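## Task

Lot numbers are printed on the shelf edge directly beneath each shelf spot, and several spots may carry the same number. Bring one cardboard box from a spot labelled 451 and one from a spot labelled 434 onto the desk so that nothing overhangs the desk edge. All other cardboard boxes must stay on their own shelves. A lot with no box in the storeroom is skipped. The robot must not fall over or finish tilted, or the task fails.

## Robot and tools

ROBOT. A Hello Robot Stretch 3 with a single arm: a two-wheeled base, a lift on a mast, and a telescoping arm that reaches out to the robot's RIGHT side. The base cannot move sideways, so to shift the gripper along the robot's forward direction you drive the base. The base is 0.33 m long and 0.34 m wide, rounded at the rear, and turns about a point midway between the wheels, 0.05 m behind its front edge. With the arm retracted and the wrist folded, a turn sweeps a circle of radius 0.28 m; an unfolded level wrist reaches beyond that circle.

FRAMES. Base frame: origin on the floor between the drive wheels, x forward, y left, z up, in metres. hand_pose is reported in this frame at the point where the closed fingertips meet. Odometry frame is the base frame at scene start; base_odometry counts wheel turns only (slip counts as travel), heading in rad, positive left, -3.142 to 3.142.

TOOL move. One action per call. The base is driven with "base" holding exactly one key: {"translate_m": d}, a relative drive of d metres from the last reported position, forward positive, range -3 to 3; or {"rotate_rad": d}, a relative turn in place, left positive, range -6.4 to 6.4. "joints" is a single object mapping joint names to absolute targets: lift_m 0 to 1.1 m; arm_m 0 to 0.52 m (extension); wrist_yaw_rad -1.345 to 4.42 (0 along the arm, positive toward the front); wrist_pitch_rad -1.57 to 0.451 (0 level, negative tips fingers down); wrist_roll_rad -2.911 to 2.918; gripper_m -0.089 to 0.179 (larger is wider; fingertip gap is roughly 0.007 to 0.025 less than the value); head_pan_rad -3.953 to 1.73 (0 forward, positive left, -1.57 looks along the arm); head_tilt_rad -1.53 to 0.419 (negative looks down). Optional: "pace" ("default" or "max"), "speeds" (per-motion top speed, capped at max), "contact_limits" (arm_m, translate_m, rotate_rad as motor_effort percent 1 to 100; lift_m as {"down": n, "up": n}, 1 to 100, around 12 is gentlest safe). Put a limit only with its own motion's command. Or send {"servos": "reboot"} alone to re-enable servos that shut off. "cameras" lists head_camera, nav_camera, wrist_camera or all; "blocking" false returns within about 0.5 s while motion continues. A call without an action just reports state, images and the scene number. Unknown keys make a call invalid; out-of-range values get it refused, and a refusal or an unplanned stop cancels the remaining move, wait and finished_scene calls in that reply.

Other tools: wait(seconds 0 to 10, cameras); stop(cameras) brakes all running motions; zoom_image(camera, region [x0,y0,x1,y1] in pixels, at most 504 by 504) on the newest images; finished_scene(scene) ends the scene irreversibly, and the goal must hold without the robot.

RESULTS. "move" reads done or the worst status. base_status/joint_status: done, moving, off_target (rested short, may still push), stopped, contact_stop (that joint goes slack), time_out (14 s cap), torque_fault (servo off; reboot needed). on_its_own lists uncommanded behaviour. motor_effort is percent, positive toward larger values, with peak in brackets; positive wheel effort pushes forward. lidar_m: 12 sectors of 30 degrees, first straight ahead, counter-clockwise (4th left, 7th behind, 10th right), seeing only at 0.17 m height. wrist_depth_mm and head_depth_mm are 7x7 median depths, "-" meaning no reading. base_tilt in degrees, forward and right positive, about 4 degrees bias. Trust turned_by_imu when it differs from wheels by over 0.15 rad.

CAMERAS. head_camera images arrive rotated; turn them a quarter clockwise to view upright. nav_camera needs a quarter counter-clockwise. Calibration is given per camera; its pose error grows with joint error, especially for wrist_camera.

SPEEDS. Default/max: translate 0.12/0.30 m/s, rotate 0.76/1.90 rad/s, lift 0.11/0.15, arm 0.14/0.40. The base is slowed to 0.10 m/s and 0.63 rad/s unless lift_m is under 0.30, arm_m under 0.03 and wrist_yaw_rad over 2.54.

CAUTIONS. Before folding (wrist_yaw_rad 3.0) or unfolding the wrist, put lift_m in 0.32 to 0.95, wrist_pitch_rad at -0.4, roll near 0; once folded, lift may go to 0.25. With yaw below -0.4 keep pitch at -0.5 or lower. Grip by commanding gripper_m below the box width; release with at least 0.05 above it. The reading does not confirm a grasp. Pushing with the arm on something rigid while the gripper is above about 0.45 m, or driving while holding something fixed, can tip the robot; if base_tilt leans, back off. Wrist and head have no contact stop. Avoid drops, falls, slams and hard pushes; move gently and set contact limits when near shelves or the desk. Thinking time lets the scene run on. The first scene is practice and may be skipped.

Each tool is called as name([rows], argument=value, ...), one row to a line, values as JSON.

## Session

move()

move(joints={"head_pan_rad":-1.57,"head_tilt_rad":-0.4}, pace="max", cameras=["head_camera","nav_camera"])

move(joints={"head_pan_rad":1.57}, pace="max", cameras=["head_camera","nav_camera"])

move(joints={"head_pan_rad":-3.14}, pace="max", cameras=["head_camera","nav_camera"])

Scene clock: 0.00 s.
base_odometry: x=+0.000 y=+0.000 heading=+0.000
turned_by_wheels: +0.000
turned_by_imu: +0.000
base_tilt: forward=-0.3 right=-1.3
lidar_m: 0.73 0.73 0.85 1.53 2.66 1.26 1.01 1.11 1.82 1.63 1.40 0.83
head_depth_mm: 802 792 784 776 768 761 757 / 774 765 758 751 744 737 730 / 748 740 734 728 721 715 708 / 724 715 710 705 699 694 687 / 702 695 689 684 679 672 667 / 681 673 667 664 658 652 648 / 661 655 652 644 640 634 631
base_status: not commanded
joint_positions: lift_m=+0.374 arm_m=+0.001 wrist_yaw_rad=+3.009 wrist_pitch_rad=-0.462 wrist_roll_rad=+0.000 gripper_m=+0.037 head_pan_rad=+0.000 head_tilt_rad=-0.003
joint_status: not commanded
measured_speeds: all 0
motor_effort: left_wheel=-0.4 right_wheel=+0.1 lift_m=+22.4 arm_m=-2.9 wrist_yaw_rad=-1.0 wrist_pitch_rad=+1.9 wrist_roll_rad=-0.1 gripper_m=+0.3 head_pan_rad=+1.2 head_tilt_rad=+6.7
hand_pose: x=+0.0076 y=+0.0712 z=+0.3774 quat_wxyz=(+0.207, +0.697, +0.116, +0.676) (m; base frame)
wrist_depth_mm: - 138 - - - 859 - / - 151 - - - 975 - / - 167 922 - - 937 - / 840 775 203 821 806 791 762 / 698 671 212 657 648 671 666 / 590 599 126 579 128 582 578 / 522 546 287 355 507 509 509
pictures: head_camera (sideways), nav_camera (sideways), wrist_camera
camera_calibration:
head_camera: T_world_to_cam=[[0.049258, -0.0462949, -0.997713, 1.31416], [0.0559933, 0.997482, -0.0435198, 0.0560066], [0.997215, -0.0537216, 0.0517262, -0.117899], [0, 0, 0, 1]] pos_world=[0.0497012, -0.00136013, 1.31969]
nav_camera: T_world_to_cam=[[-0.0233498, 0.0170467, 0.999582, -1.25828], [0.00969844, -0.999804, 0.017277, 0.0275711], [0.99968, 0.0100978, 0.0231799, -0.0831342], [0, 0, 0, 1]] pos_world=[0.0534596, 0.0498547, 1.25921]
wrist_camera: T_world_to_cam=[[0.994963, -0.0965217, -0.0270514, 0.016197], [-0.0806635, -0.610724, -0.787724, 0.37395], [0.0595115, 0.785938, -0.615434, 0.342021], [0, 0, 0, 1]] pos_world=[-0.00630544, -0.0388635, 0.505499]

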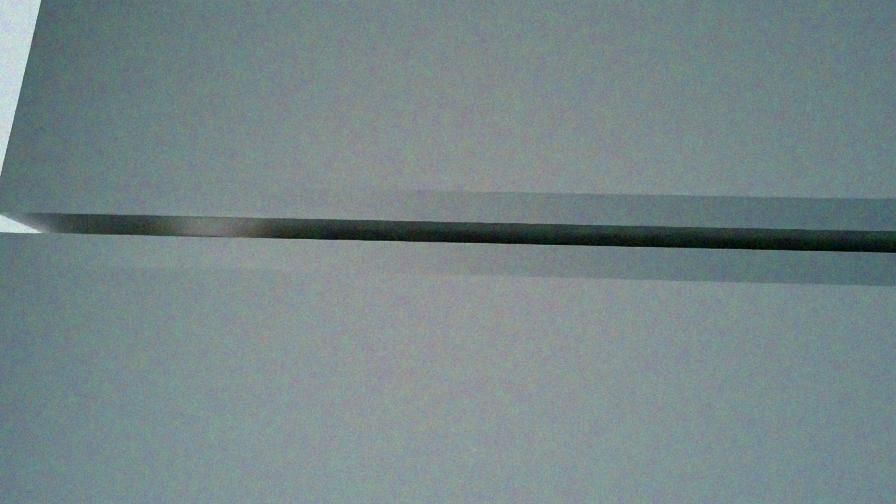

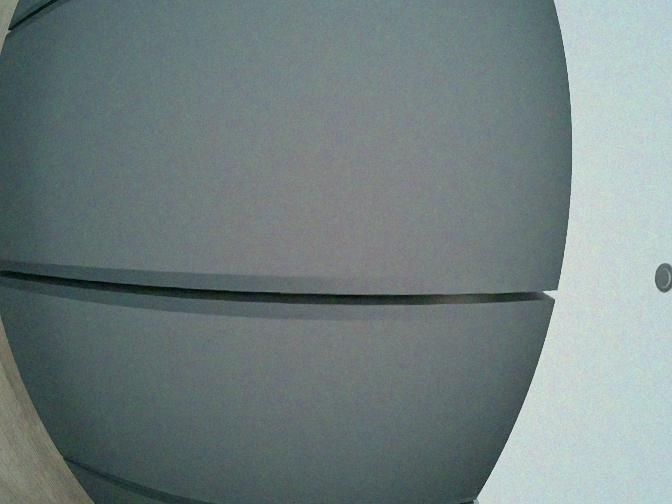

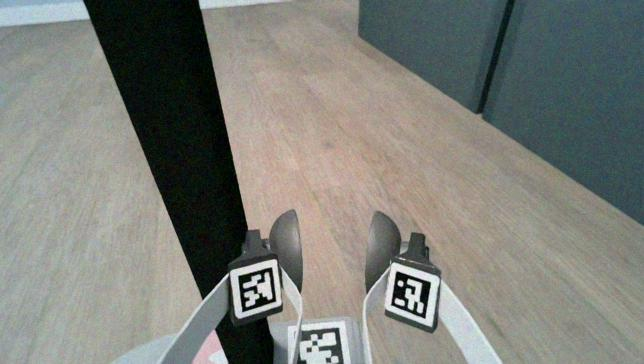

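Scene clock: 2.07 s.
move: done
base_odometry: x=+0.000 y=+0.000 heading=+0.000
turned_by_wheels: +0.000
turned_by_imu: +0.000
base_tilt: forward=-0.4 right=-1.1
lidar_m: 0.72 0.72 0.85 1.53 2.66 1.25 1.01 1.11 1.81 1.62 1.39 0.83
head_depth_mm: 1771 1801 1879 2023 2339 1795 1422 / 1903 2037 2095 2184 2175 1784 1413 / 1851 1969 2056 2188 2272 1784 1417 / 1799 1912 2000 2134 2255 1766 1399 / 1370 1467 1572 1753 1959 1745 1391 / 1689 1805 1901 2013 2099 1767 1388 / 1678 1768 1858 1978 2087 1724 1393
base_status: not commanded
joint_positions: lift_m=+0.374 arm_m=+0.001 wrist_yaw_rad=+3.009 wrist_pitch_rad=-0.462 wrist_roll_rad=+0.000 gripper_m=+0.037 head_pan_rad=-1.578 head_tilt_rad=-0.404
joint_status: all done
measured_speeds: translate_m=+0.000 rotate_rad=+0.000 lift_m=+0.000 arm_m=+0.000 wrist_yaw_rad=+0.000 wrist_pitch_rad=+0.000 wrist_roll_rad=+0.000 head_pan_rad=+0.024 head_tilt_rad=+0.000
motor_effort: left_wheel=-0.7(1.0) right_wheel=+0.1(1.2) lift_m=+23.1(24.1) arm_m=-6.2(6.5) wrist_yaw_rad=-0.3(2.1) wrist_pitch_rad=+1.9(2.1) wrist_roll_rad=-0.3(0.3) gripper_m=+0.5(0.8) head_pan_rad=+3.6(5.1) head_tilt_rad=+0.6(8.1)
hand_pose: x=+0.0076 y=+0.0712 z=+0.3774 quat_wxyz=(+0.207, +0.697, +0.116, +0.676) (m; base frame)
wrist_depth_mm: - 138 - - - 869 - / - 150 - - - 977 - / - 168 921 - - 951 - / 835 762 203 813 808 799 758 / 694 675 211 663 660 668 669 / 605 600 126 570 128 582 576 / 531 540 285 350 506 514 515
pictures: head_camera (sideways), nav_camera (sideways)
camera_calibration:
head_camera: T_world_to_cam=[[-0.0437396, 0.344503, -0.937766, 1.23616], [0.997199, -0.0419447, -0.0619208, 0.0741597], [-0.0606662, -0.937848, -0.341703, 0.400725], [0, 0, 0, 1]] pos_world=[0.00442782, -0.0469319, 1.30075]
nav_camera: T_world_to_cam=[[0.0143372, -0.36889, 0.929362, -1.16654], [-0.999892, -0.00827746, 0.0121397, 0.040487], [0.00321454, -0.929436, -0.368969, 0.433425], [0, 0, 0, 1]] pos_world=[0.0558143, -0.0271485, 1.24357]

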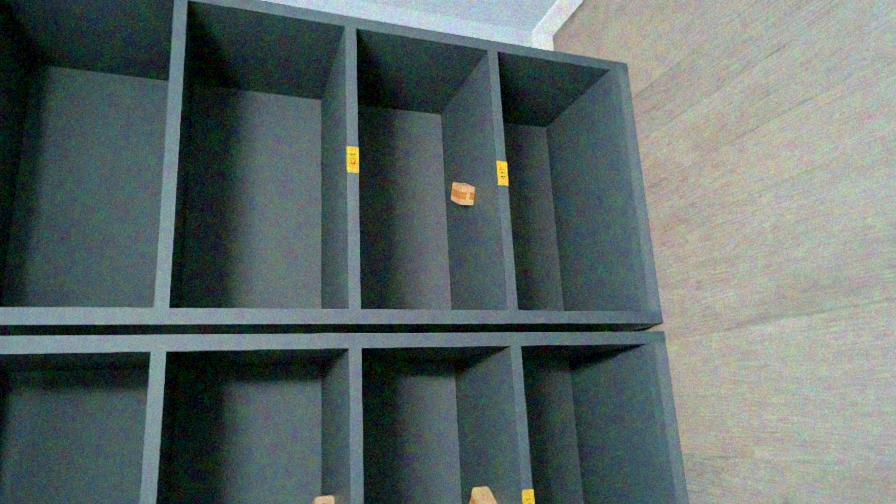

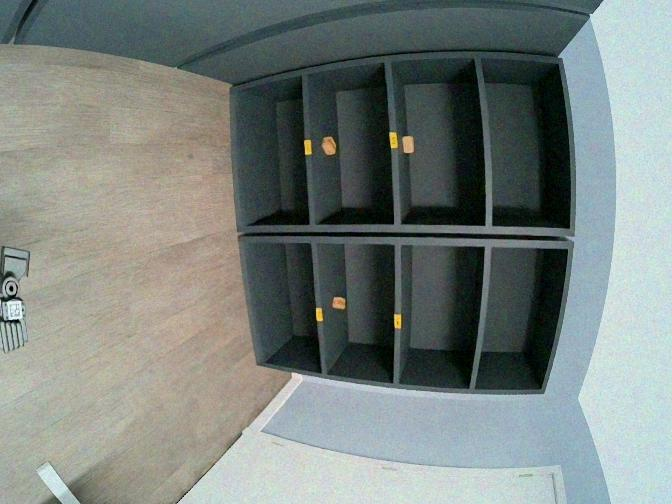

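Scene clock: 4.73 s.
move: done
base_odometry: x=+0.000 y=+0.000 heading=+0.000
turned_by_wheels: +0.000
turned_by_imu: +0.000
base_tilt: forward=-0.2 right=-1.3
lidar_m: 0.72 0.73 0.85 1.53 2.65 1.26 1.01 1.11 1.82 1.62 1.39 0.83
head_depth_mm: 1177 1191 1207 1232 1250 1265 1293 / 1445 1462 1484 1537 1560 1590 1421 / 2393 2510 2709 2889 2196 1792 1405 / 2312 2455 2649 2823 2420 1758 1406 / 2258 2403 2559 2760 2360 1765 1405 / 2202 2335 2489 2682 2362 1757 1384 / 2155 2288 2448 2583 2347 1741 1387
base_status: not commanded
joint_positions: lift_m=+0.374 arm_m=+0.001 wrist_yaw_rad=+3.009 wrist_pitch_rad=-0.462 wrist_roll_rad=+0.000 gripper_m=+0.037 head_pan_rad=+1.578 head_tilt_rad=-0.400
joint_status: all done
measured_speeds: translate_m=+0.000 rotate_rad=+0.000 lift_m=+0.000 arm_m=+0.000 wrist_yaw_rad=+0.000 wrist_pitch_rad=+0.000 wrist_roll_rad=+0.000 head_pan_rad=-0.024 head_tilt_rad=+0.000
motor_effort: left_wheel=-0.3(0.8) right_wheel=+0.8(1.1) lift_m=+23.8(24.4) arm_m=-10.6(11.0) wrist_yaw_rad=-1.2(1.5) wrist_pitch_rad=+1.9(2.0) wrist_roll_rad=+0.2(0.3) gripper_m=+0.4(1.0) head_pan_rad=-3.2(4.9) head_tilt_rad=+4.7(5.6)
hand_pose: x=+0.0076 y=+0.0712 z=+0.3774 quat_wxyz=(+0.207, +0.697, +0.116, +0.676) (m; base frame)
wrist_depth_mm: - 139 - - - 859 - / - 151 - - - 982 - / - 168 911 - - 940 - / 829 772 203 814 812 817 762 / 700 673 211 668 647 673 668 / 596 599 126 578 128 581 578 / 530 534 289 355 507 511 507
pictures: head_camera (sideways), nav_camera (sideways)
camera_calibration:
head_camera: T_world_to_cam=[[0.0488416, -0.340283, -0.939054, 1.23724], [-0.997711, 0.0274093, -0.0618247, 0.0861678], [0.0467767, 0.939923, -0.338165, 0.395362], [0, 0, 0, 1]] pos_world=[0.0070481, 0.0470398, 1.30086]
nav_camera: T_world_to_cam=[[-0.0197486, 0.365149, 0.93074, -1.16813], [0.999661, 0.0230216, 0.0121791, 0.0282211], [-0.0169799, 0.930664, -0.36548, 0.429048], [0, 0, 0, 1]] pos_world=[-0.0439953, 0.0265915, 1.24369]

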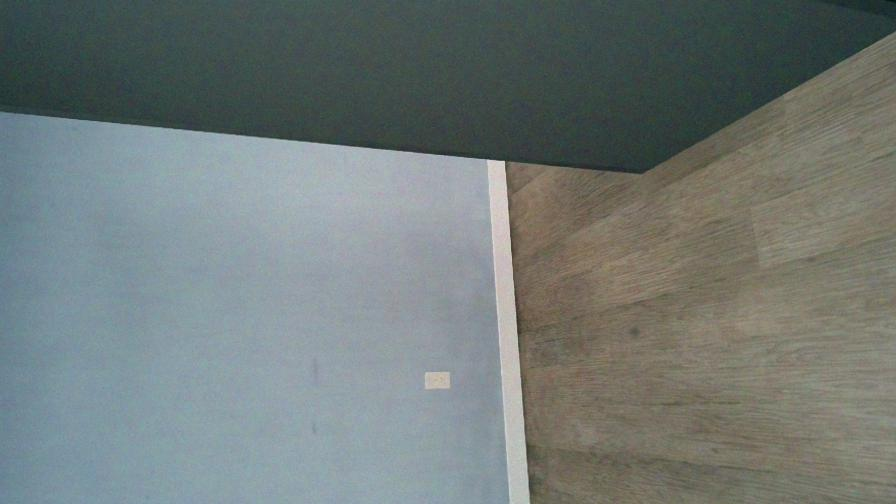

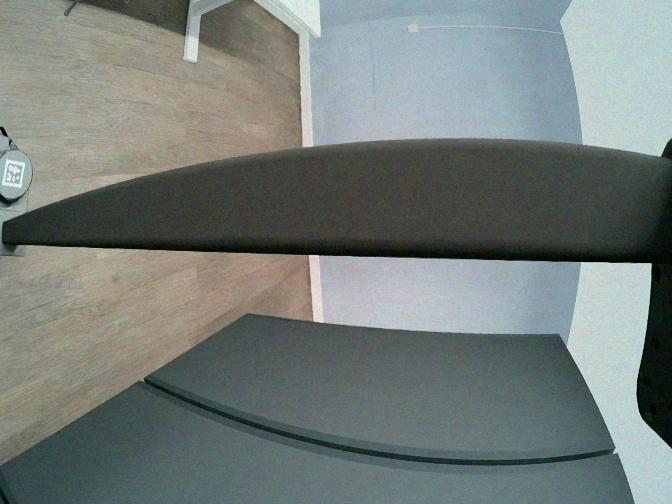

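Scene clock: 7.93 s.
move: done
base_odometry: x=+0.000 y=+0.000 heading=+0.000
turned_by_wheels: +0.000
turned_by_imu: +0.000
base_tilt: forward=-0.4 right=-1.0
lidar_m: 0.73 0.72 0.85 1.53 2.66 1.26 1.01 1.12 1.81 1.62 1.39 0.83
head_depth_mm: 1474 1589 1711 1768 1180 1798 1432 / 1428 1531 1668 1728 1109 1667 1415 / 1396 1490 1599 1671 1101 1661 1382 / 1368 1457 1565 1608 1089 1645 1401 / 1325 1405 1513 1579 1077 1707 1394 / 1291 1383 1459 1539 1073 1331 1360 / 1264 1341 1424 1512 1067 1579 1390
base_status: not commanded
joint_positions: lift_m=+0.374 arm_m=+0.001 wrist_yaw_rad=+3.009 wrist_pitch_rad=-0.462 wrist_roll_rad=+0.000 gripper_m=+0.037 head_pan_rad=-3.148 head_tilt_rad=-0.400
joint_status: all done
measured_speeds: translate_m=+0.000 rotate_rad=+0.000 lift_m=+0.000 arm_m=+0.000 wrist_yaw_rad=+0.000 wrist_pitch_rad=+0.000 wrist_roll_rad=+0.000 head_pan_rad=+0.024 head_tilt_rad=+0.000
motor_effort: left_wheel=-0.7(0.8) right_wheel=+0.4(1.1) lift_m=+24.6(25.0) arm_m=-12.8(13.4) wrist_yaw_rad=-0.3(1.6) wrist_pitch_rad=+1.8(2.1) wrist_roll_rad=+0.0(0.3) gripper_m=+0.3(1.1) head_pan_rad=+3.0(5.1) head_tilt_rad=+4.6(5.7)
hand_pose: x=+0.0076 y=+0.0712 z=+0.3774 quat_wxyz=(+0.207, +0.697, +0.116, +0.676) (m; base frame)
wrist_depth_mm: - 139 - - - 855 - / - 150 - - - 971 - / - 167 920 - - 937 - / 838 764 203 813 813 812 764 / 701 665 211 660 653 671 668 / 602 600 126 577 128 584 575 / 527 538 289 354 504 513 506
pictures: head_camera (sideways), nav_camera (sideways)
camera_calibration:
head_camera: T_world_to_cam=[[0.340433, 0.0440909, -0.939234, 1.23574], [-0.0413334, -0.997233, -0.0617952, 0.0803711], [-0.93936, 0.0598589, -0.337669, 0.400822], [0, 0, 0, 1]] pos_world=[-0.040848, 0.00167095, 1.30096]
nav_camera: T_world_to_cam=[[-0.36496, -0.0146733, 0.930908, -1.16625], [-0.00909244, 0.999884, 0.0121959, 0.034352], [-0.930979, -0.0040132, -0.365051, 0.434017], [0, 0, 0, 1]] pos_world=[-0.0212615, -0.049719, 1.24369]

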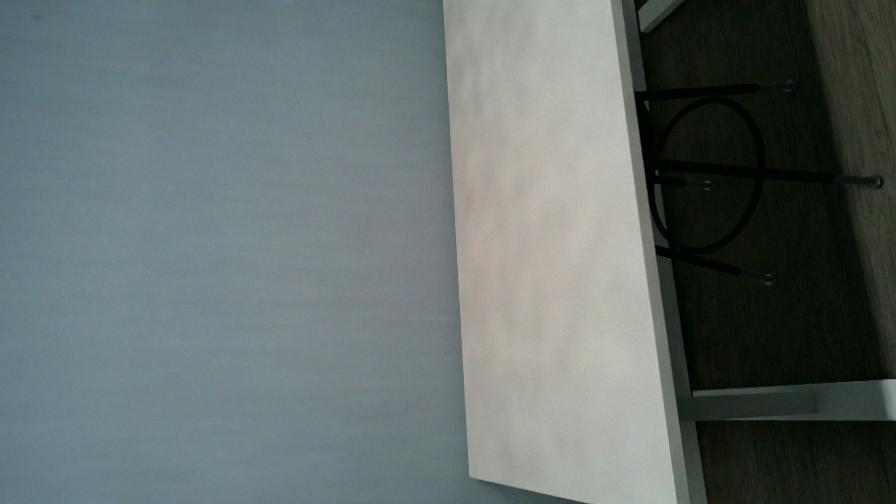

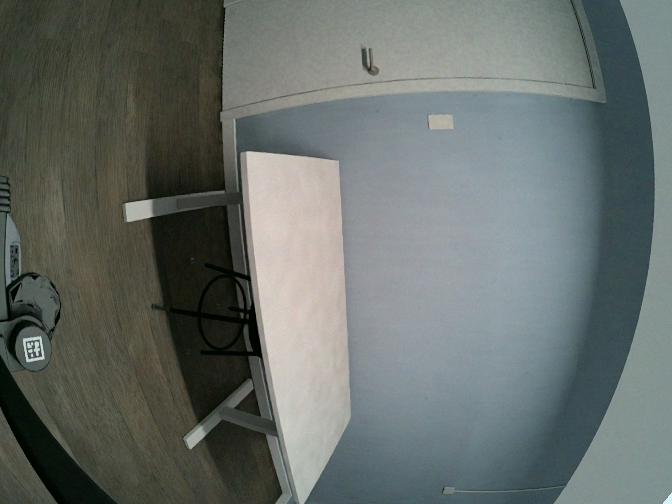

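move(joints={"head_pan_rad":-1.35,"head_tilt_rad":-0.4}, pace="max", cameras=["head_camera"])

Scene clock: 19.60 s.
move: done
base_odometry: x=+0.000 y=+0.000 heading=+0.000
turned_by_wheels: +0.000
turned_by_imu: +0.000
base_tilt: forward=-0.4 right=-1.1
lidar_m: 0.72 0.73 0.85 1.53 2.66 1.26 1.01 1.11 1.81 1.63 1.39 0.83
head_depth_mm: 1749 1821 1966 2108 2205 1809 1429 / 1752 1858 1954 2103 2193 1800 1421 / 1429 1514 1590 1747 1874 1779 1410 / 1756 1864 1947 2076 2166 1789 1413 / 1737 1834 1940 2071 2158 1761 1397 / 1752 1843 1943 2056 2140 1755 1394 / 1721 1788 1866 1895 2010 1737 1389
base_status: not commanded
joint_positions: lift_m=+0.374 arm_m=+0.001 wrist_yaw_rad=+3.009 wrist_pitch_rad=-0.462 wrist_roll_rad=+0.000 gripper_m=+0.037 head_pan_rad=-1.342 head_tilt_rad=-0.400
joint_status: all done
measured_speeds: translate_m=+0.000 rotate_rad=+0.000 lift_m=+0.000 arm_m=+0.000 wrist_yaw_rad=+0.000 wrist_pitch_rad=+0.000 wrist_roll_rad=+0.000 head_pan_rad=-0.024 head_tilt_rad=+0.000
motor_effort: left_wheel=-0.3(0.8) right_wheel=+0.1(1.2) lift_m=+25.3(26.1) arm_m=-13.2(13.3) wrist_yaw_rad=-0.4(1.4) wrist_pitch_rad=+1.9(2.0) wrist_roll_rad=+0.0(0.4) gripper_m=+0.5(1.0) head_pan_rad=-3.3(6.2) head_tilt_rad=+4.7(7.5)
hand_pose: x=+0.0076 y=+0.0712 z=+0.3774 quat_wxyz=(+0.207, +0.697, +0.116, +0.676) (m; base frame)
wrist_depth_mm: - 138 - - - 866 - / - 151 - - - 971 - / - 167 931 - - 940 - / 835 773 203 814 796 788 768 / 701 673 211 662 655 673 666 / 592 594 126 570 129 580 576 / 534 534 287 356 503 509 512
pictures: head_camera (sideways)
camera_calibration:
head_camera: T_world_to_cam=[[-0.122378, 0.320728, -0.939232, 1.23859], [0.979317, 0.192659, -0.0618118, 0.0741154], [0.161127, -0.927371, -0.337671, 0.394045], [0, 0, 0, 1]] pos_world=[0.0155019, -0.0461023, 1.30096]

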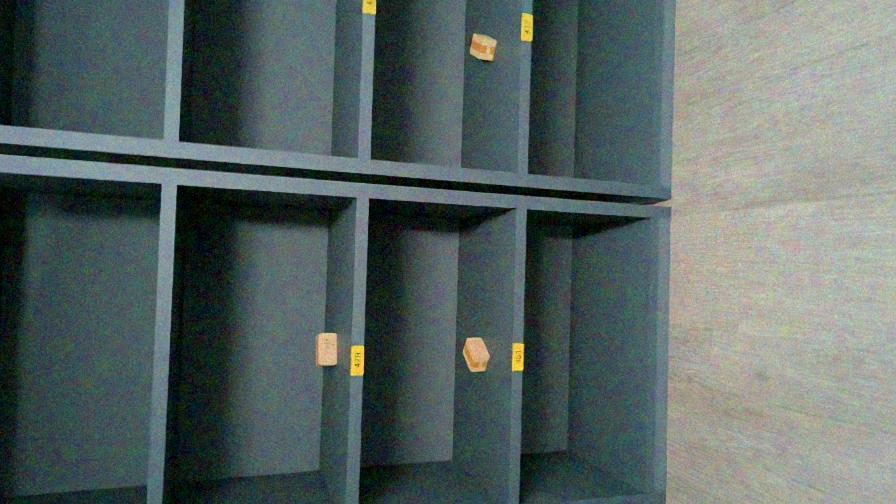

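zoom_image(camera="head_camera", region=[310, 320, 390, 390])

zoom_image(camera="head_camera", region=[460, 320, 540, 390])

move(joints={"head_pan_rad":-1.6}, pace="max", cameras=["head_camera"])

zoom_image(camera="head_camera", region=[310, 130, 380, 200])

zoom_image(camera="head_camera", region=[440, 140, 530, 220])

Scaled by 6.300 from the camera's 896x504 image, which has a finer 1280x720 frame.

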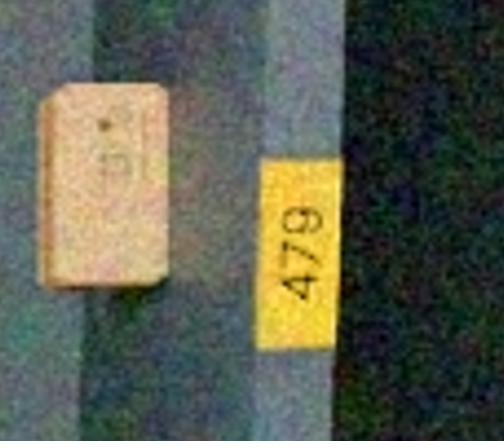

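Scaled by 6.300 from the camera's 896x504 image, which has a finer 1280x720 frame.

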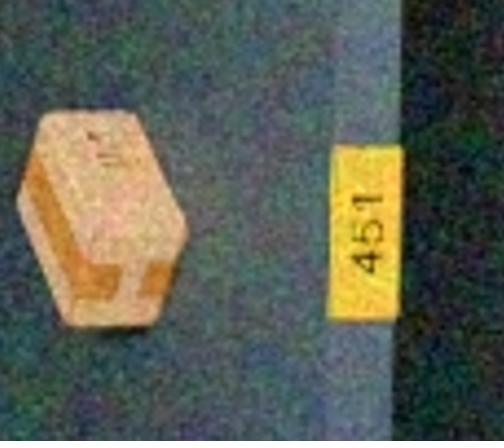

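Scene clock: 30.37 s.
move: done
base_odometry: x=+0.000 y=+0.000 heading=+0.000
turned_by_wheels: +0.000
turned_by_imu: +0.000
base_tilt: forward=-0.3 right=-1.1
lidar_m: 0.72 0.72 0.85 1.53 2.67 1.26 1.01 1.11 1.81 1.63 1.40 0.83
head_depth_mm: 1679 1770 1908 2410 2368 1805 1423 / 1905 1979 2024 2103 2144 1802 1426 / 1865 1979 2076 2239 2262 1768 1420 / 1806 1929 2023 2155 2276 1769 1411 / 1736 1820 1756 1914 2045 1760 1402 / 1673 1672 1831 2024 2031 1754 1396 / 1672 1774 1853 1974 2107 1729 1379
base_status: not commanded
joint_positions: lift_m=+0.374 arm_m=+0.001 wrist_yaw_rad=+3.009 wrist_pitch_rad=-0.462 wrist_roll_rad=+0.000 gripper_m=+0.037 head_pan_rad=-1.609 head_tilt_rad=-0.400
joint_status: all done
measured_speeds: all 0
motor_effort: left_wheel=-0.2(0.8) right_wheel=+0.5(1.2) lift_m=+26.1(26.5) arm_m=-13.1(13.3) wrist_yaw_rad=-0.3(1.6) wrist_pitch_rad=+1.9(2.0) wrist_roll_rad=-0.1(0.3) gripper_m=+0.2(0.8) head_pan_rad=-1.8(5.0) head_tilt_rad=+3.6(4.4)
hand_pose: x=+0.0076 y=+0.0712 z=+0.3774 quat_wxyz=(+0.207, +0.697, +0.116, +0.676) (m; base frame)
wrist_depth_mm: - 139 - - - 851 - / - 150 - - - 981 - / - 167 915 - - 927 - / 821 761 203 824 813 797 758 / 695 676 212 663 660 675 668 / 603 593 126 571 129 581 579 / 531 536 287 355 502 515 503
pictures: head_camera (sideways)
camera_calibration:
head_camera: T_world_to_cam=[[-0.0333918, 0.341666, -0.939228, 1.23801], [0.995442, -0.0726317, -0.0618118, 0.0740476], [-0.0893367, -0.937011, -0.337683, 0.395669], [0, 0, 0, 1]] pos_world=[0.00297702, -0.0468606, 1.30096]

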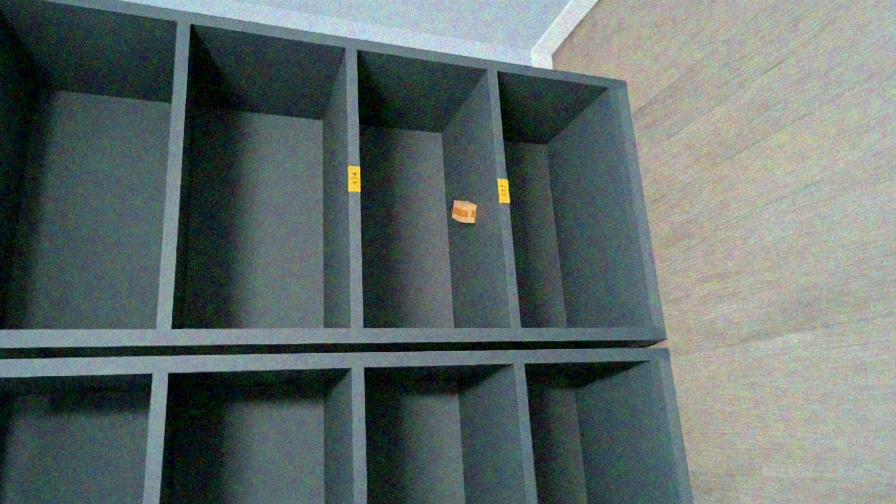

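Scaled by 7.200 from the camera's 896x504 image, which has a finer 1280x720 frame.

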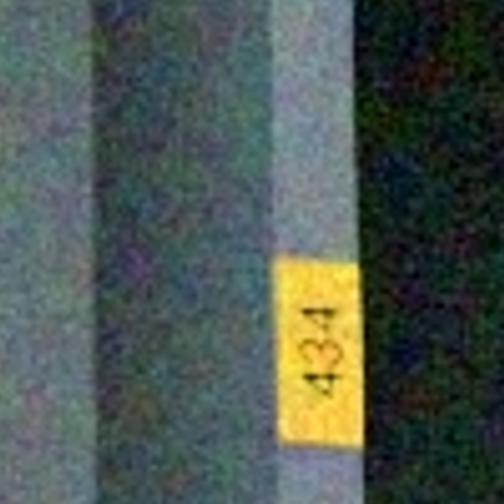

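Scaled by 5.600 from the camera's 896x504 image, which has a finer 1280x720 frame.

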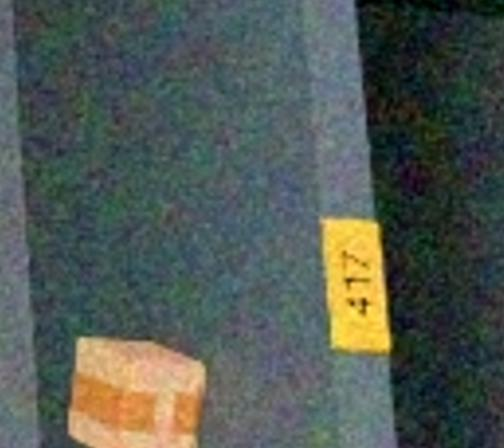

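move(base={"rotate_rad":-1.347}, joints={"lift_m":0.28,"head_pan_rad":0,"head_tilt_rad":-0.5}, pace="max", cameras=["head_camera"])

move(base={"translate_m":0.95}, speeds={"translate_m":0.25})

move(base={"rotate_rad":1.571}, joints={"head_pan_rad":-1.57})

move(base={"translate_m":0.26}, joints={"lift_m":0.53})

move(joints={"wrist_yaw_rad":0,"gripper_m":0.17}, cameras=["wrist_camera","head_camera","nav_camera"])

Scene clock: 67.20 s.
move: done
base_odometry: x=+0.000 y=+0.000 heading=-1.347
turned_by_wheels: -1.347
turned_by_imu: -1.321
base_tilt: forward=-0.2 right=-1.2
lidar_m: 1.62 1.03 0.75 0.72 0.75 1.04 2.65 1.64 1.01 1.11 1.60 1.97
head_depth_mm: 1695 1861 2020 2078 2001 1635 1322 / 1418 1846 2006 2050 1974 1619 1311 / 1502 1518 1620 1786 1929 1618 1306 / 1666 1852 2010 2120 1948 1607 1304 / 1700 1850 2016 2130 1949 1601 1295 / 1697 1860 2021 2079 1952 1579 1288 / 1675 1811 1807 1833 1909 1576 1286
base_status: done
joint_positions: lift_m=+0.280 arm_m=+0.001 wrist_yaw_rad=+3.009 wrist_pitch_rad=-0.463 wrist_roll_rad=+0.000 gripper_m=+0.037 head_pan_rad=+0.006 head_tilt_rad=-0.500
joint_status: all done
measured_speeds: all 0
motor_effort: left_wheel=+5.2(15.0) right_wheel=-8.6(14.4) lift_m=+30.3(31.1) arm_m=-12.1(13.7) wrist_yaw_rad=+1.1(2.1) wrist_pitch_rad=+2.0(2.2) wrist_roll_rad=-0.2(0.3) gripper_m=+0.4(1.0) head_pan_rad=-3.2(5.2) head_tilt_rad=-5.5(7.1)
hand_pose: x=+0.0076 y=+0.0711 z=+0.2828 quat_wxyz=(+0.208, +0.697, +0.117, +0.676) (m; base frame)
wrist_depth_mm: - 138 - - 749 - - / - 151 161 - - - - / 799 166 181 790 798 798 780 / 684 624 204 654 656 646 633 / 567 567 211 537 534 549 542 / 486 296 126 287 129 473 465 / 261 266 247 258 399 418 414
pictures: head_camera (sideways)
camera_calibration:
head_camera: T_world_to_cam=[[-0.431877, -0.048744, -0.900615, 1.19003], [0.0227133, 0.997634, -0.0648869, 0.0839529], [0.901647, -0.0484791, -0.429748, 0.509389], [0, 0, 0, 1]] pos_world=[0.0527513, -0.00105265, 1.29612]

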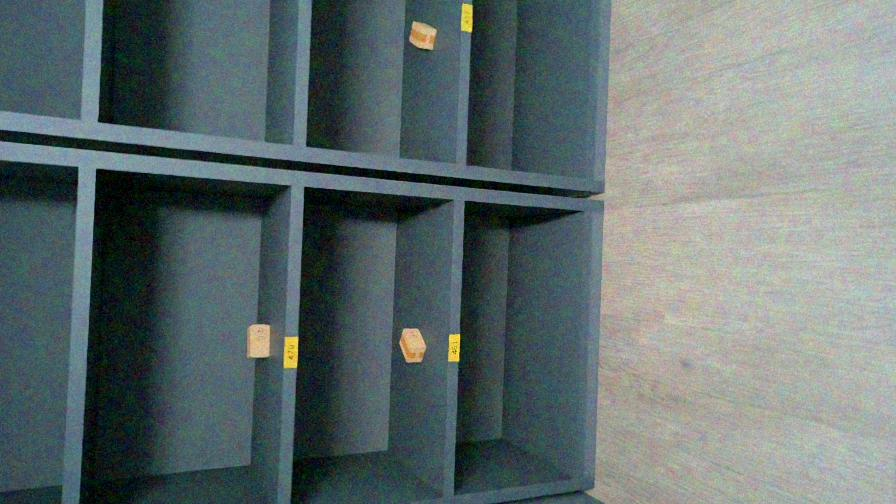

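Scene clock: 73.37 s.
move: done
base_odometry: x=+0.211 y=-0.926 heading=-1.347
turned_by_wheels: +0.000
turned_by_imu: +0.001
base_tilt: forward=-0.3 right=-1.2
lidar_m: 0.72 0.94 0.75 0.72 0.75 1.04 3.57 1.65 1.44 1.55 1.31 0.70
head_depth_mm: 545 590 636 707 1118 967 1243 / 710 762 735 711 791 876 1050 / 888 992 1043 822 1137 952 1137 / 917 996 1057 816 1232 978 1226 / 918 992 1052 803 1225 974 1221 / 912 992 1055 792 1210 966 1215 / 918 995 1054 789 1200 964 1206
base_status: done
joint_positions: lift_m=+0.280 arm_m=+0.001 wrist_yaw_rad=+3.009 wrist_pitch_rad=-0.463 wrist_roll_rad=+0.000 gripper_m=+0.037 head_pan_rad=+0.000 head_tilt_rad=-0.500
joint_status: not commanded
measured_speeds: all 0
motor_effort: left_wheel=+3.4(13.3) right_wheel=+7.3(10.7) lift_m=+24.0(30.5) arm_m=-8.8(12.9) wrist_yaw_rad=-0.6(1.7) wrist_pitch_rad=+2.1(2.2) wrist_roll_rad=-0.2(0.4) gripper_m=+0.3(1.0) head_pan_rad=-2.6(3.8) head_tilt_rad=-3.7(5.3)
hand_pose: x=+0.0076 y=+0.0711 z=+0.2828 quat_wxyz=(+0.208, +0.697, +0.117, +0.676) (m; base frame)
wrist_depth_mm: - 139 - - 733 - - / - 151 161 - 790 - - / 802 167 181 780 792 798 764 / 676 622 204 659 647 644 638 / 570 561 211 538 538 545 545 / 491 295 126 284 129 469 472 / 263 266 247 257 400 417 415
pictures: none

Scene clock: 76.73 s.
move: done
base_odometry: x=+0.211 y=-0.926 heading=+0.224
turned_by_wheels: +1.571
turned_by_imu: +1.545
base_tilt: forward=-0.5 right=-1.2
lidar_m: 0.72 0.74 1.01 3.57 1.73 1.44 1.54 1.30 0.70 0.70 0.94 0.75
head_depth_mm: 550 598 648 724 1152 994 1250 / 687 734 714 724 804 891 1058 / 884 1002 1052 822 1141 957 1113 / 917 997 1064 816 1225 983 1235 / 925 1000 1058 803 1218 977 1221 / 920 998 1058 796 1208 974 1216 / 923 992 1051 787 1205 961 1213
base_status: done
joint_positions: lift_m=+0.280 arm_m=+0.001 wrist_yaw_rad=+3.009 wrist_pitch_rad=-0.463 wrist_roll_rad=+0.000 gripper_m=+0.037 head_pan_rad=-1.571 head_tilt_rad=-0.500
joint_status: all done
measured_speeds: all 0
motor_effort: left_wheel=-8.3(12.5) right_wheel=+8.7(12.3) lift_m=+24.9(25.4) arm_m=-12.4(13.6) wrist_yaw_rad=+0.3(1.9) wrist_pitch_rad=+2.0(2.2) wrist_roll_rad=-0.2(0.3) gripper_m=+0.4(1.1) head_pan_rad=+3.8(5.4) head_tilt_rad=-4.1(5.1)
hand_pose: x=+0.0076 y=+0.0711 z=+0.2828 quat_wxyz=(+0.208, +0.697, +0.117, +0.676) (m; base frame)
wrist_depth_mm: - 138 - - - - - / - 151 - - - - 856 / 869 167 732 819 805 797 756 / 673 621 204 660 656 645 641 / 570 564 211 537 536 545 540 / 487 295 126 287 129 473 465 / 262 267 247 257 402 419 415
pictures: none

Scene clock: 80.47 s.
move: done
base_odometry: x=+0.465 y=-0.869 heading=+0.224
turned_by_wheels: +0.000
turned_by_imu: +0.000
base_tilt: forward=-0.4 right=-1.1
lidar_m: 0.46 0.48 0.65 1.75 2.60 1.66 1.80 1.53 0.81 1.12 0.66 0.48
head_depth_mm: 834 1006 1071 790 1140 1003 1114 / 858 1002 1063 835 1244 992 1241 / 887 999 1059 821 1245 988 1237 / 921 995 1057 814 1222 981 1224 / 923 996 1058 806 1217 972 1225 / 918 994 1052 794 1204 972 1220 / 915 992 1054 784 1149 961 1186
base_status: done
joint_positions: lift_m=+0.530 arm_m=+0.001 wrist_yaw_rad=+3.009 wrist_pitch_rad=-0.463 wrist_roll_rad=+0.000 gripper_m=+0.037 head_pan_rad=-1.570 head_tilt_rad=-0.500
joint_status: all done
measured_speeds: all 0
motor_effort: left_wheel=+5.5(7.2) right_wheel=+4.6(14.3) lift_m=+29.4(34.2) arm_m=-11.6(13.2) wrist_yaw_rad=+0.0(2.1) wrist_pitch_rad=+2.1(2.2) wrist_roll_rad=-0.1(0.3) gripper_m=+0.2(0.9) head_pan_rad=+3.5(4.2) head_tilt_rad=-3.0(4.6)
hand_pose: x=+0.0076 y=+0.0711 z=+0.5328 quat_wxyz=(+0.208, +0.697, +0.117, +0.676) (m; base frame)
wrist_depth_mm: - 138 - - - - - / - 150 - - - - - / - 167 - - - - - / - - 203 - - - - / 911 907 212 851 858 864 - / 791 780 126 747 128 761 - / 682 705 287 681 662 664 -
pictures: none

Scene clock: 82.97 s.
move: done
base_odometry: x=+0.465 y=-0.869 heading=+0.224
turned_by_wheels: +0.000
turned_by_imu: +0.000
base_tilt: forward=-0.3 right=-1.1
lidar_m: 0.46 0.48 0.65 1.75 2.60 1.65 1.81 1.53 0.80 1.12 0.66 0.48
head_depth_mm: 831 1004 1066 791 1145 997 1113 / 859 1004 1067 837 1252 999 1243 / 887 1004 1064 824 1237 986 1231 / 916 1001 1065 814 1229 980 1229 / 921 990 1058 803 1215 973 1220 / 919 999 1058 798 1213 967 1213 / 920 987 1054 788 1160 959 1181
base_status: not commanded
joint_positions: lift_m=+0.530 arm_m=+0.001 wrist_yaw_rad=+0.003 wrist_pitch_rad=-0.463 wrist_roll_rad=+0.000 gripper_m=+0.170 head_pan_rad=-1.570 head_tilt_rad=-0.500
joint_status: all done
measured_speeds: all 0
motor_effort: left_wheel=+5.3(6.0) right_wheel=+4.8(5.4) lift_m=+25.4(29.3) arm_m=-11.0(12.8) wrist_yaw_rad=-3.4(7.7) wrist_pitch_rad=+2.0(2.2) wrist_roll_rad=-0.2(0.3) gripper_m=+0.8(84.4) head_pan_rad=+3.6(4.0) head_tilt_rad=-2.9(4.4)
hand_pose: x=-0.0208 y=-0.3641 z=+0.5328 quat_wxyz=(+0.689, +0.163, -0.688, -0.161) (m; base frame)
wrist_depth_mm: - - - - - - - / - - - - - - - / - - - - - 933 - / - - - - - 934 - / - 143 - - - - 579 / - 126 - - - - - / - 670 677 673 663 651 106
pictures: head_camera (sideways), nav_camera (sideways), wrist_camera
camera_calibration:
head_camera: T_world_to_cam=[[-0.0466171, 0.432321, -0.900514, 1.18756], [0.997505, -0.0276992, -0.064936, 0.0780435], [-0.0530167, -0.901294, -0.429951, 0.515475], [0, 0, 0, 1]] pos_world=[0.0048409, -0.0466526, 1.29612]
nav_camera: T_world_to_cam=[[0.0173525, -0.456101, 0.889759, -1.11487], [-0.999791, -0.0175236, 0.0105156, 0.0426278], [0.0107956, -0.889756, -0.45631, 0.54707], [0, 0, 0, 1]] pos_world=[0.0560588, -0.0209895, 1.24116]
wrist_camera: T_world_to_cam=[[-0.998883, -0.0387458, -0.0270621, -0.0138922], [-0.00260129, 0.616817, -0.787103, 0.676363], [0.0471893, -0.786153, -0.616228, 0.209189], [0, 0, 0, 1]] pos_world=[-0.0219888, -0.253276, 0.6609]

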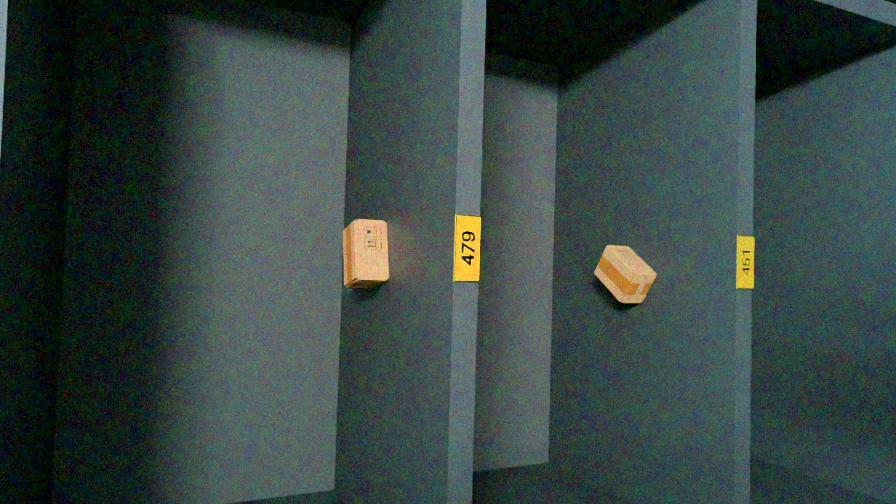

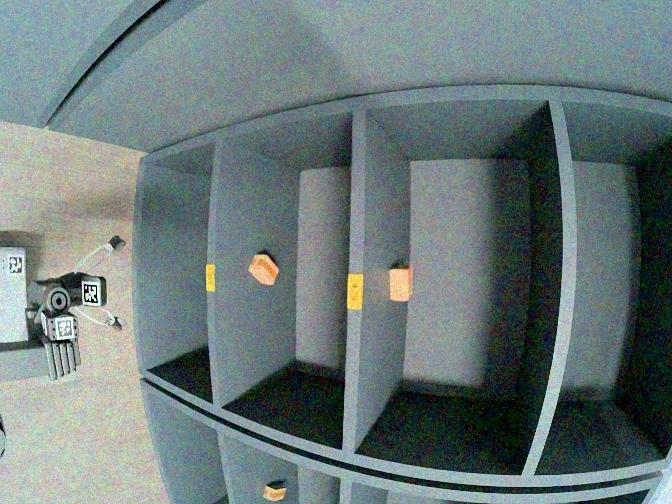

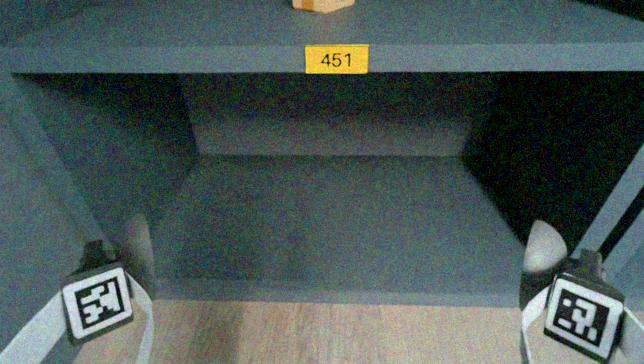

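move(joints={"lift_m":0.62,"wrist_pitch_rad":-0.3})

move(joints={"arm_m":0.15}, cameras=["wrist_camera","head_camera"])

Scene clock: 92.60 s.
move: done
base_odometry: x=+0.465 y=-0.869 heading=+0.224
turned_by_wheels: +0.000
turned_by_imu: +0.000
base_tilt: forward=-0.2 right=-1.1
lidar_m: 0.46 0.48 0.65 1.75 2.61 1.65 1.80 1.53 0.80 1.12 0.66 0.48
head_depth_mm: 832 1006 1068 791 1140 1002 1118 / 859 1000 1064 833 1245 991 1245 / 888 999 1063 822 1242 987 1230 / 921 996 1062 814 1232 976 1227 / 924 1001 1052 805 1221 974 1222 / 920 995 1054 794 1208 970 1211 / 915 990 1053 782 1156 961 1182
base_status: not commanded
joint_positions: lift_m=+0.620 arm_m=+0.001 wrist_yaw_rad=+0.003 wrist_pitch_rad=-0.320 wrist_roll_rad=+0.000 gripper_m=+0.170 head_pan_rad=-1.570 head_tilt_rad=-0.500
joint_status: all done
measured_speeds: all 0
motor_effort: left_wheel=+5.4(6.0) right_wheel=+4.1(5.2) lift_m=+30.0(34.3) arm_m=-10.4(11.3) wrist_yaw_rad=-3.2(3.9) wrist_pitch_rad=+3.3(5.9) wrist_roll_rad=+0.0(0.3) gripper_m=+0.5(1.2) head_pan_rad=+3.4(4.1) head_tilt_rad=-3.3(4.0)
hand_pose: x=-0.0208 y=-0.3812 z=+0.6552 quat_wxyz=(+0.699, +0.114, -0.697, -0.112) (m; base frame)
wrist_depth_mm: - - - - - 760 - / - - - - - - - / - - - 616 - - - / - - - - - - - / - 143 - - - - - / - 124 - - - 134 138 / - - - - - - 106
pictures: none

Scene clock: 94.97 s.
move: done
base_odometry: x=+0.465 y=-0.869 heading=+0.224
turned_by_wheels: +0.000
turned_by_imu: +0.000
base_tilt: forward=-0.4 right=-1.3
lidar_m: 0.46 0.48 0.65 1.74 2.60 1.65 1.80 1.53 0.80 1.12 0.66 0.48
head_depth_mm: 836 1002 1067 794 1138 998 1110 / 860 1001 1064 833 1249 994 1240 / 885 1003 1060 828 1236 986 1202 / 928 995 1060 812 1229 981 522 / 917 994 1060 803 1217 974 1189 / 921 997 1054 794 1212 971 1217 / 918 988 1057 784 1154 962 1182
base_status: not commanded
joint_positions: lift_m=+0.620 arm_m=+0.150 wrist_yaw_rad=+0.003 wrist_pitch_rad=-0.320 wrist_roll_rad=+0.000 gripper_m=+0.170 head_pan_rad=-1.570 head_tilt_rad=-0.500
joint_status: all done
measured_speeds: all 0
motor_effort: left_wheel=+5.2(5.9) right_wheel=+4.5(5.4) lift_m=+30.0(30.8) arm_m=+12.5(15.7) wrist_yaw_rad=-1.8(4.4) wrist_pitch_rad=+3.3(3.4) wrist_roll_rad=-0.1(0.3) gripper_m=+0.8(1.0) head_pan_rad=+3.4(4.1) head_tilt_rad=-2.8(4.1)
hand_pose: x=-0.0208 y=-0.5306 z=+0.6552 quat_wxyz=(+0.699, +0.114, -0.697, -0.112) (m; base frame)
wrist_depth_mm: - 669 - - - - - / - 715 - - - - - / - - - 490 - - - / - - - - - - - / - 143 - - - - - / - 124 - - - - - / - - - - - - 106
pictures: head_camera (sideways), wrist_camera
camera_calibration:
head_camera: T_world_to_cam=[[-0.0466155, 0.432317, -0.900516, 1.18757], [0.99751, -0.0276101, -0.0648914, 0.0779895], [-0.052917, -0.901299, -0.429954, 0.515478], [0, 0, 0, 1]] pos_world=[0.00484119, -0.0466526, 1.29612]
wrist_camera: T_world_to_cam=[[-0.998874, -0.0421713, -0.0217377, -0.0222896], [-0.0022007, 0.498865, -0.866677, 0.864964], [0.0473931, -0.865653, -0.498396, 0.0343579], [0, 0, 0, 1]] pos_world=[-0.0219893, -0.402699, 0.766284]

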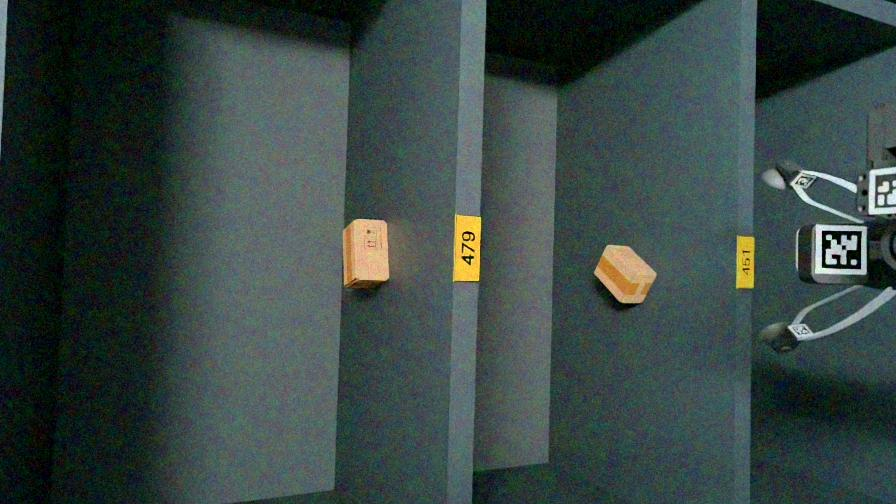

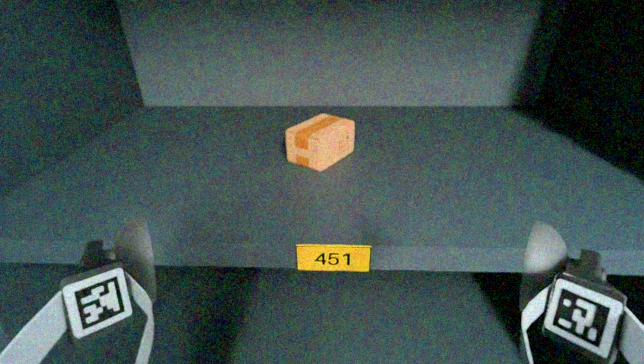

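move(joints={"arm_m":0.0,"wrist_pitch_rad":-0.5,"lift_m":0.68}, pace="max")

move(base={"rotate_rad":-0.7})

move(base={"translate_m":0.205})

move(base={"rotate_rad":0.7})

move(joints={"wrist_yaw_rad":-0.62})

move(joints={"arm_m":0.2}, cameras=["wrist_camera","head_camera"])

Scene clock: 140.37 s.
move: done
base_odometry: x=+0.465 y=-0.869 heading=+0.224
turned_by_wheels: +0.000
turned_by_imu: +0.000
base_tilt: forward=-0.3 right=-1.2
lidar_m: 0.46 0.48 0.65 1.75 2.61 1.66 1.80 1.53 0.81 1.12 0.66 0.48
head_depth_mm: 832 1002 1067 792 1140 1000 1114 / 858 1005 1062 836 1251 996 1237 / 887 1000 1062 825 1238 987 1234 / 920 999 1063 813 1225 977 1226 / 919 995 1060 804 1219 971 1228 / 919 993 1054 796 1211 970 1218 / 918 993 1057 784 1150 963 1186
base_status: not commanded
joint_positions: lift_m=+0.680 arm_m=+0.001 wrist_yaw_rad=+0.003 wrist_pitch_rad=-0.512 wrist_roll_rad=+0.000 gripper_m=+0.170 head_pan_rad=-1.570 head_tilt_rad=-0.500
joint_status: all done
measured_speeds: all 0
motor_effort: left_wheel=+5.4(6.0) right_wheel=+5.1(5.1) lift_m=+24.7(33.2) arm_m=-12.4(15.6) wrist_yaw_rad=-2.1(4.4) wrist_pitch_rad=+1.8(3.5) wrist_roll_rad=-0.2(0.4) gripper_m=+0.5(1.1) head_pan_rad=+3.2(3.6) head_tilt_rad=-2.1(3.5)
hand_pose: x=-0.0210 y=-0.3571 z=+0.6721 quat_wxyz=(+0.685, +0.180, -0.683, -0.179) (m; base frame)
wrist_depth_mm: - - - - - 776 - / - - - 610 - - 585 / - - - - - - 497 / - - - - - - - / - 144 - - - 140 605 / - 124 - - - - - / - 795 808 782 799 785 106
pictures: none

Scene clock: 142.60 s.
move: done
base_odometry: x=+0.465 y=-0.869 heading=-0.476
turned_by_wheels: -0.700
turned_by_imu: -0.688
base_tilt: forward=-0.4 right=-1.1
lidar_m: 0.51 0.46 0.46 0.56 1.09 2.56 1.65 1.80 1.53 0.80 1.04 0.78
head_depth_mm: 1292 1384 1431 1545 1770 1634 1330 / 1373 1512 1469 1677 1768 1567 1320 / 1109 1462 1284 1683 1368 1525 1306 / 763 1323 1134 1554 1232 1507 1294 / 663 720 789 867 967 1084 1197 / 701 780 867 857 1076 1032 1220 / 819 939 1001 787 1209 936 1212
base_status: done
joint_positions: lift_m=+0.680 arm_m=+0.001 wrist_yaw_rad=+0.003 wrist_pitch_rad=-0.512 wrist_roll_rad=+0.000 gripper_m=+0.170 head_pan_rad=-1.570 head_tilt_rad=-0.500
joint_status: not commanded
measured_speeds: all 0
motor_effort: left_wheel=+7.8(12.1) right_wheel=-9.1(12.3) lift_m=+25.4(26.2) arm_m=-10.6(12.4) wrist_yaw_rad=-4.0(4.1) wrist_pitch_rad=+1.8(2.0) wrist_roll_rad=-0.2(0.3) gripper_m=+0.6(1.1) head_pan_rad=+2.7(3.6) head_tilt_rad=-2.7(3.9)
hand_pose: x=-0.0210 y=-0.3571 z=+0.6721 quat_wxyz=(+0.685, +0.180, -0.683, -0.179) (m; base frame)
wrist_depth_mm: - 813 - - - - - / - - - - - - - / - - - - - - - / - - - - - - - / - 146 - 992 - - - / - 124 866 907 895 873 885 / - 752 792 806 807 777 106
pictures: none

Scene clock: 145.77 s.
move: done
base_odometry: x=+0.647 y=-0.962 heading=-0.476
turned_by_wheels: +0.000
turned_by_imu: +0.000
base_tilt: forward=-0.4 right=-1.2
lidar_m: 0.34 0.31 0.31 0.37 0.73 2.74 1.85 1.96 1.62 0.81 0.99 0.54
head_depth_mm: 1026 1536 1342 1675 1747 1580 1328 / 685 772 1077 1686 1304 1528 1322 / 669 725 785 858 969 1140 1264 / 743 809 872 872 1034 1048 1204 / 823 919 989 755 1170 944 1216 / 905 980 1031 701 1195 934 1130 / 846 917 975 692 1116 934 804
base_status: done
joint_positions: lift_m=+0.680 arm_m=+0.001 wrist_yaw_rad=+0.003 wrist_pitch_rad=-0.512 wrist_roll_rad=+0.000 gripper_m=+0.170 head_pan_rad=-1.570 head_tilt_rad=-0.500
joint_status: not commanded
measured_speeds: all 0
motor_effort: left_wheel=+5.1(12.1) right_wheel=+5.8(7.4) lift_m=+29.5(30.4) arm_m=-10.6(11.5) wrist_yaw_rad=-2.1(4.4) wrist_pitch_rad=+1.9(2.0) wrist_roll_rad=+0.1(0.3) gripper_m=+0.9(1.1) head_pan_rad=+2.7(3.9) head_tilt_rad=-2.1(3.4)
hand_pose: x=-0.0210 y=-0.3571 z=+0.6721 quat_wxyz=(+0.685, +0.180, -0.683, -0.179) (m; base frame)
wrist_depth_mm: - - 814 - - - - / 505 - - - 614 - - / 457 - - - - - - / - - - - - - - / - 143 - 954 - - - / - 124 - 851 902 876 878 / - - 751 807 799 791 106
pictures: none

Scene clock: 148.00 s.
move: done
base_odometry: x=+0.647 y=-0.962 heading=+0.224
turned_by_wheels: +0.700
turned_by_imu: +0.689
base_tilt: forward=-0.3 right=-1.2
lidar_m: 0.31 0.32 0.43 1.16 2.84 1.86 1.96 0.80 0.84 0.95 0.44 0.32
head_depth_mm: 812 883 960 740 1151 967 855 / 812 880 957 731 1147 961 849 / 811 881 957 721 1144 925 844 / 812 877 947 714 1128 951 840 / 810 877 944 706 1125 943 836 / 812 873 927 700 1077 936 833 / 697 711 722 653 747 771 788
base_status: done
joint_positions: lift_m=+0.680 arm_m=+0.001 wrist_yaw_rad=+0.003 wrist_pitch_rad=-0.512 wrist_roll_rad=+0.000 gripper_m=+0.170 head_pan_rad=-1.570 head_tilt_rad=-0.500
joint_status: not commanded
measured_speeds: all 0
motor_effort: left_wheel=-8.5(12.7) right_wheel=+8.8(12.5) lift_m=+30.1(31.5) arm_m=-12.8(13.3) wrist_yaw_rad=-3.2(4.2) wrist_pitch_rad=+1.8(2.0) wrist_roll_rad=+0.0(0.3) gripper_m=+0.6(1.2) head_pan_rad=+2.5(3.4) head_tilt_rad=-2.1(3.1)
hand_pose: x=-0.0210 y=-0.3571 z=+0.6721 quat_wxyz=(+0.685, +0.180, -0.683, -0.179) (m; base frame)
wrist_depth_mm: - - - - - - 695 / - - - - 507 - - / - - - - - - - / 397 - - - - - - / 398 143 - - - - - / 122 124 - - - - - / 116 - - - - - 106
pictures: none

Scene clock: 149.27 s.
move: done
base_odometry: x=+0.647 y=-0.962 heading=+0.224
turned_by_wheels: +0.000
turned_by_imu: +0.000
base_tilt: forward=-0.2 right=-1.1
lidar_m: 0.31 0.32 0.43 1.16 2.82 1.85 1.96 0.81 0.84 0.95 0.44 0.32
head_depth_mm: 818 880 959 738 1151 971 853 / 811 880 957 731 1146 959 850 / 815 881 958 723 1141 924 842 / 812 878 949 714 1133 947 840 / 812 876 939 706 1124 940 835 / 809 877 929 698 1072 939 829 / 697 712 725 652 750 772 790
base_status: not commanded
joint_positions: lift_m=+0.680 arm_m=+0.001 wrist_yaw_rad=-0.617 wrist_pitch_rad=-0.512 wrist_roll_rad=+0.000 gripper_m=+0.170 head_pan_rad=-1.570 head_tilt_rad=-0.500
joint_status: all done
measured_speeds: all 0
motor_effort: left_wheel=-8.6(9.1) right_wheel=+8.1(9.1) lift_m=+30.3(31.3) arm_m=-12.4(13.5) wrist_yaw_rad=-4.0(7.7) wrist_pitch_rad=+1.9(1.9) wrist_roll_rad=+0.1(0.3) gripper_m=+0.6(1.1) head_pan_rad=+2.8(3.5) head_tilt_rad=-2.1(2.8)
hand_pose: x=-0.1439 y=-0.3180 z=+0.6721 quat_wxyz=(+0.598, -0.037, -0.706, -0.379) (m; base frame)
wrist_depth_mm: - - - 825 - - - / - 525 - - - 613 - / - 490 - - - - - / - - - - - - - / - 143 - - 921 - - / 123 124 - - 879 884 873 / - - - 783 806 790 106
pictures: none

Scene clock: 151.97 s.
move: done
base_odometry: x=+0.647 y=-0.962 heading=+0.224
turned_by_wheels: +0.000
turned_by_imu: +0.000
base_tilt: forward=-0.4 right=-1.1
lidar_m: 0.31 0.32 0.43 1.16 2.83 1.86 1.96 0.81 0.84 0.95 0.44 0.32
head_depth_mm: 813 882 963 740 1153 964 854 / 813 877 965 729 1152 957 404 / 814 877 960 723 1142 925 430 / 812 876 946 713 1136 949 445 / 809 876 940 707 1125 939 835 / 809 873 930 696 1077 937 831 / 699 709 722 653 746 771 789
base_status: not commanded
joint_positions: lift_m=+0.680 arm_m=+0.200 wrist_yaw_rad=-0.617 wrist_pitch_rad=-0.512 wrist_roll_rad=+0.000 gripper_m=+0.170 head_pan_rad=-1.570 head_tilt_rad=-0.500
joint_status: all done
measured_speeds: all 0
motor_effort: left_wheel=-8.7(9.0) right_wheel=+8.3(9.4) lift_m=+29.3(31.3) arm_m=+12.8(15.5) wrist_yaw_rad=-2.6(4.6) wrist_pitch_rad=+1.8(2.0) wrist_roll_rad=-0.1(0.3) gripper_m=+0.3(1.2) head_pan_rad=+3.0(3.4) head_tilt_rad=-1.5(2.8)
hand_pose: x=-0.1439 y=-0.5174 z=+0.6721 quat_wxyz=(+0.597, -0.037, -0.706, -0.379) (m; base frame)
wrist_depth_mm: - - - - 706 - - / - - - - - - - / - - - - - - 464 / - - 365 - - - - / - 143 - - - 140 994 / 123 141 307 307 320 134 884 / 263 268 273 279 - 760 106
pictures: head_camera (sideways), wrist_camera
camera_calibration:
head_camera: T_world_to_cam=[[-0.0466155, 0.432317, -0.900516, 1.18757], [0.99751, -0.0276101, -0.0648914, 0.0779895], [-0.052917, -0.901299, -0.429954, 0.515478], [0, 0, 0, 1]] pos_world=[0.00484119, -0.0466526, 1.29612]
wrist_camera: T_world_to_cam=[[-0.834459, 0.550314, -0.0288491, 0.190622], [0.378677, 0.534594, -0.755521, 0.871391], [-0.400351, -0.641376, -0.654489, 0.216628], [0, 0, 0, 1]] pos_world=[-0.0841822, -0.431803, 0.805634]

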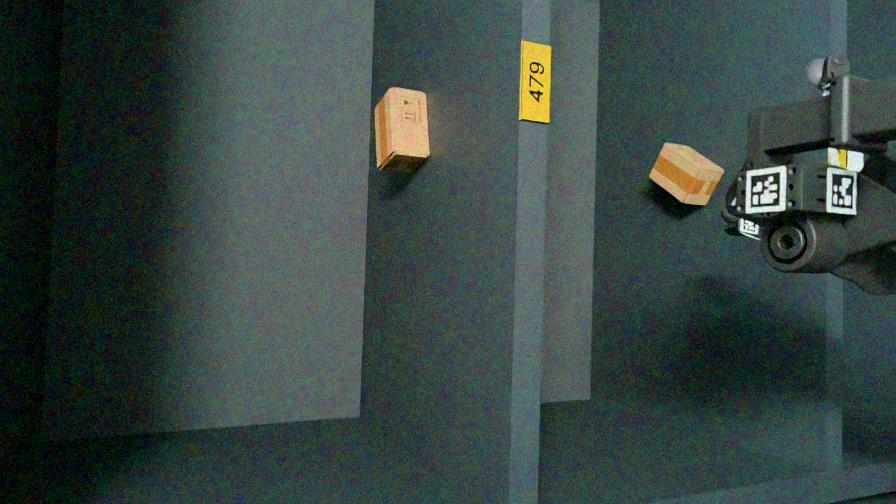

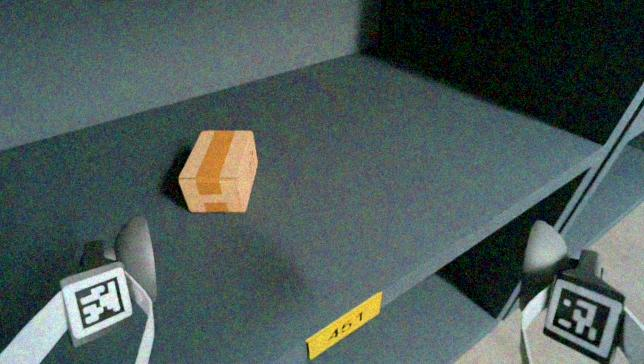

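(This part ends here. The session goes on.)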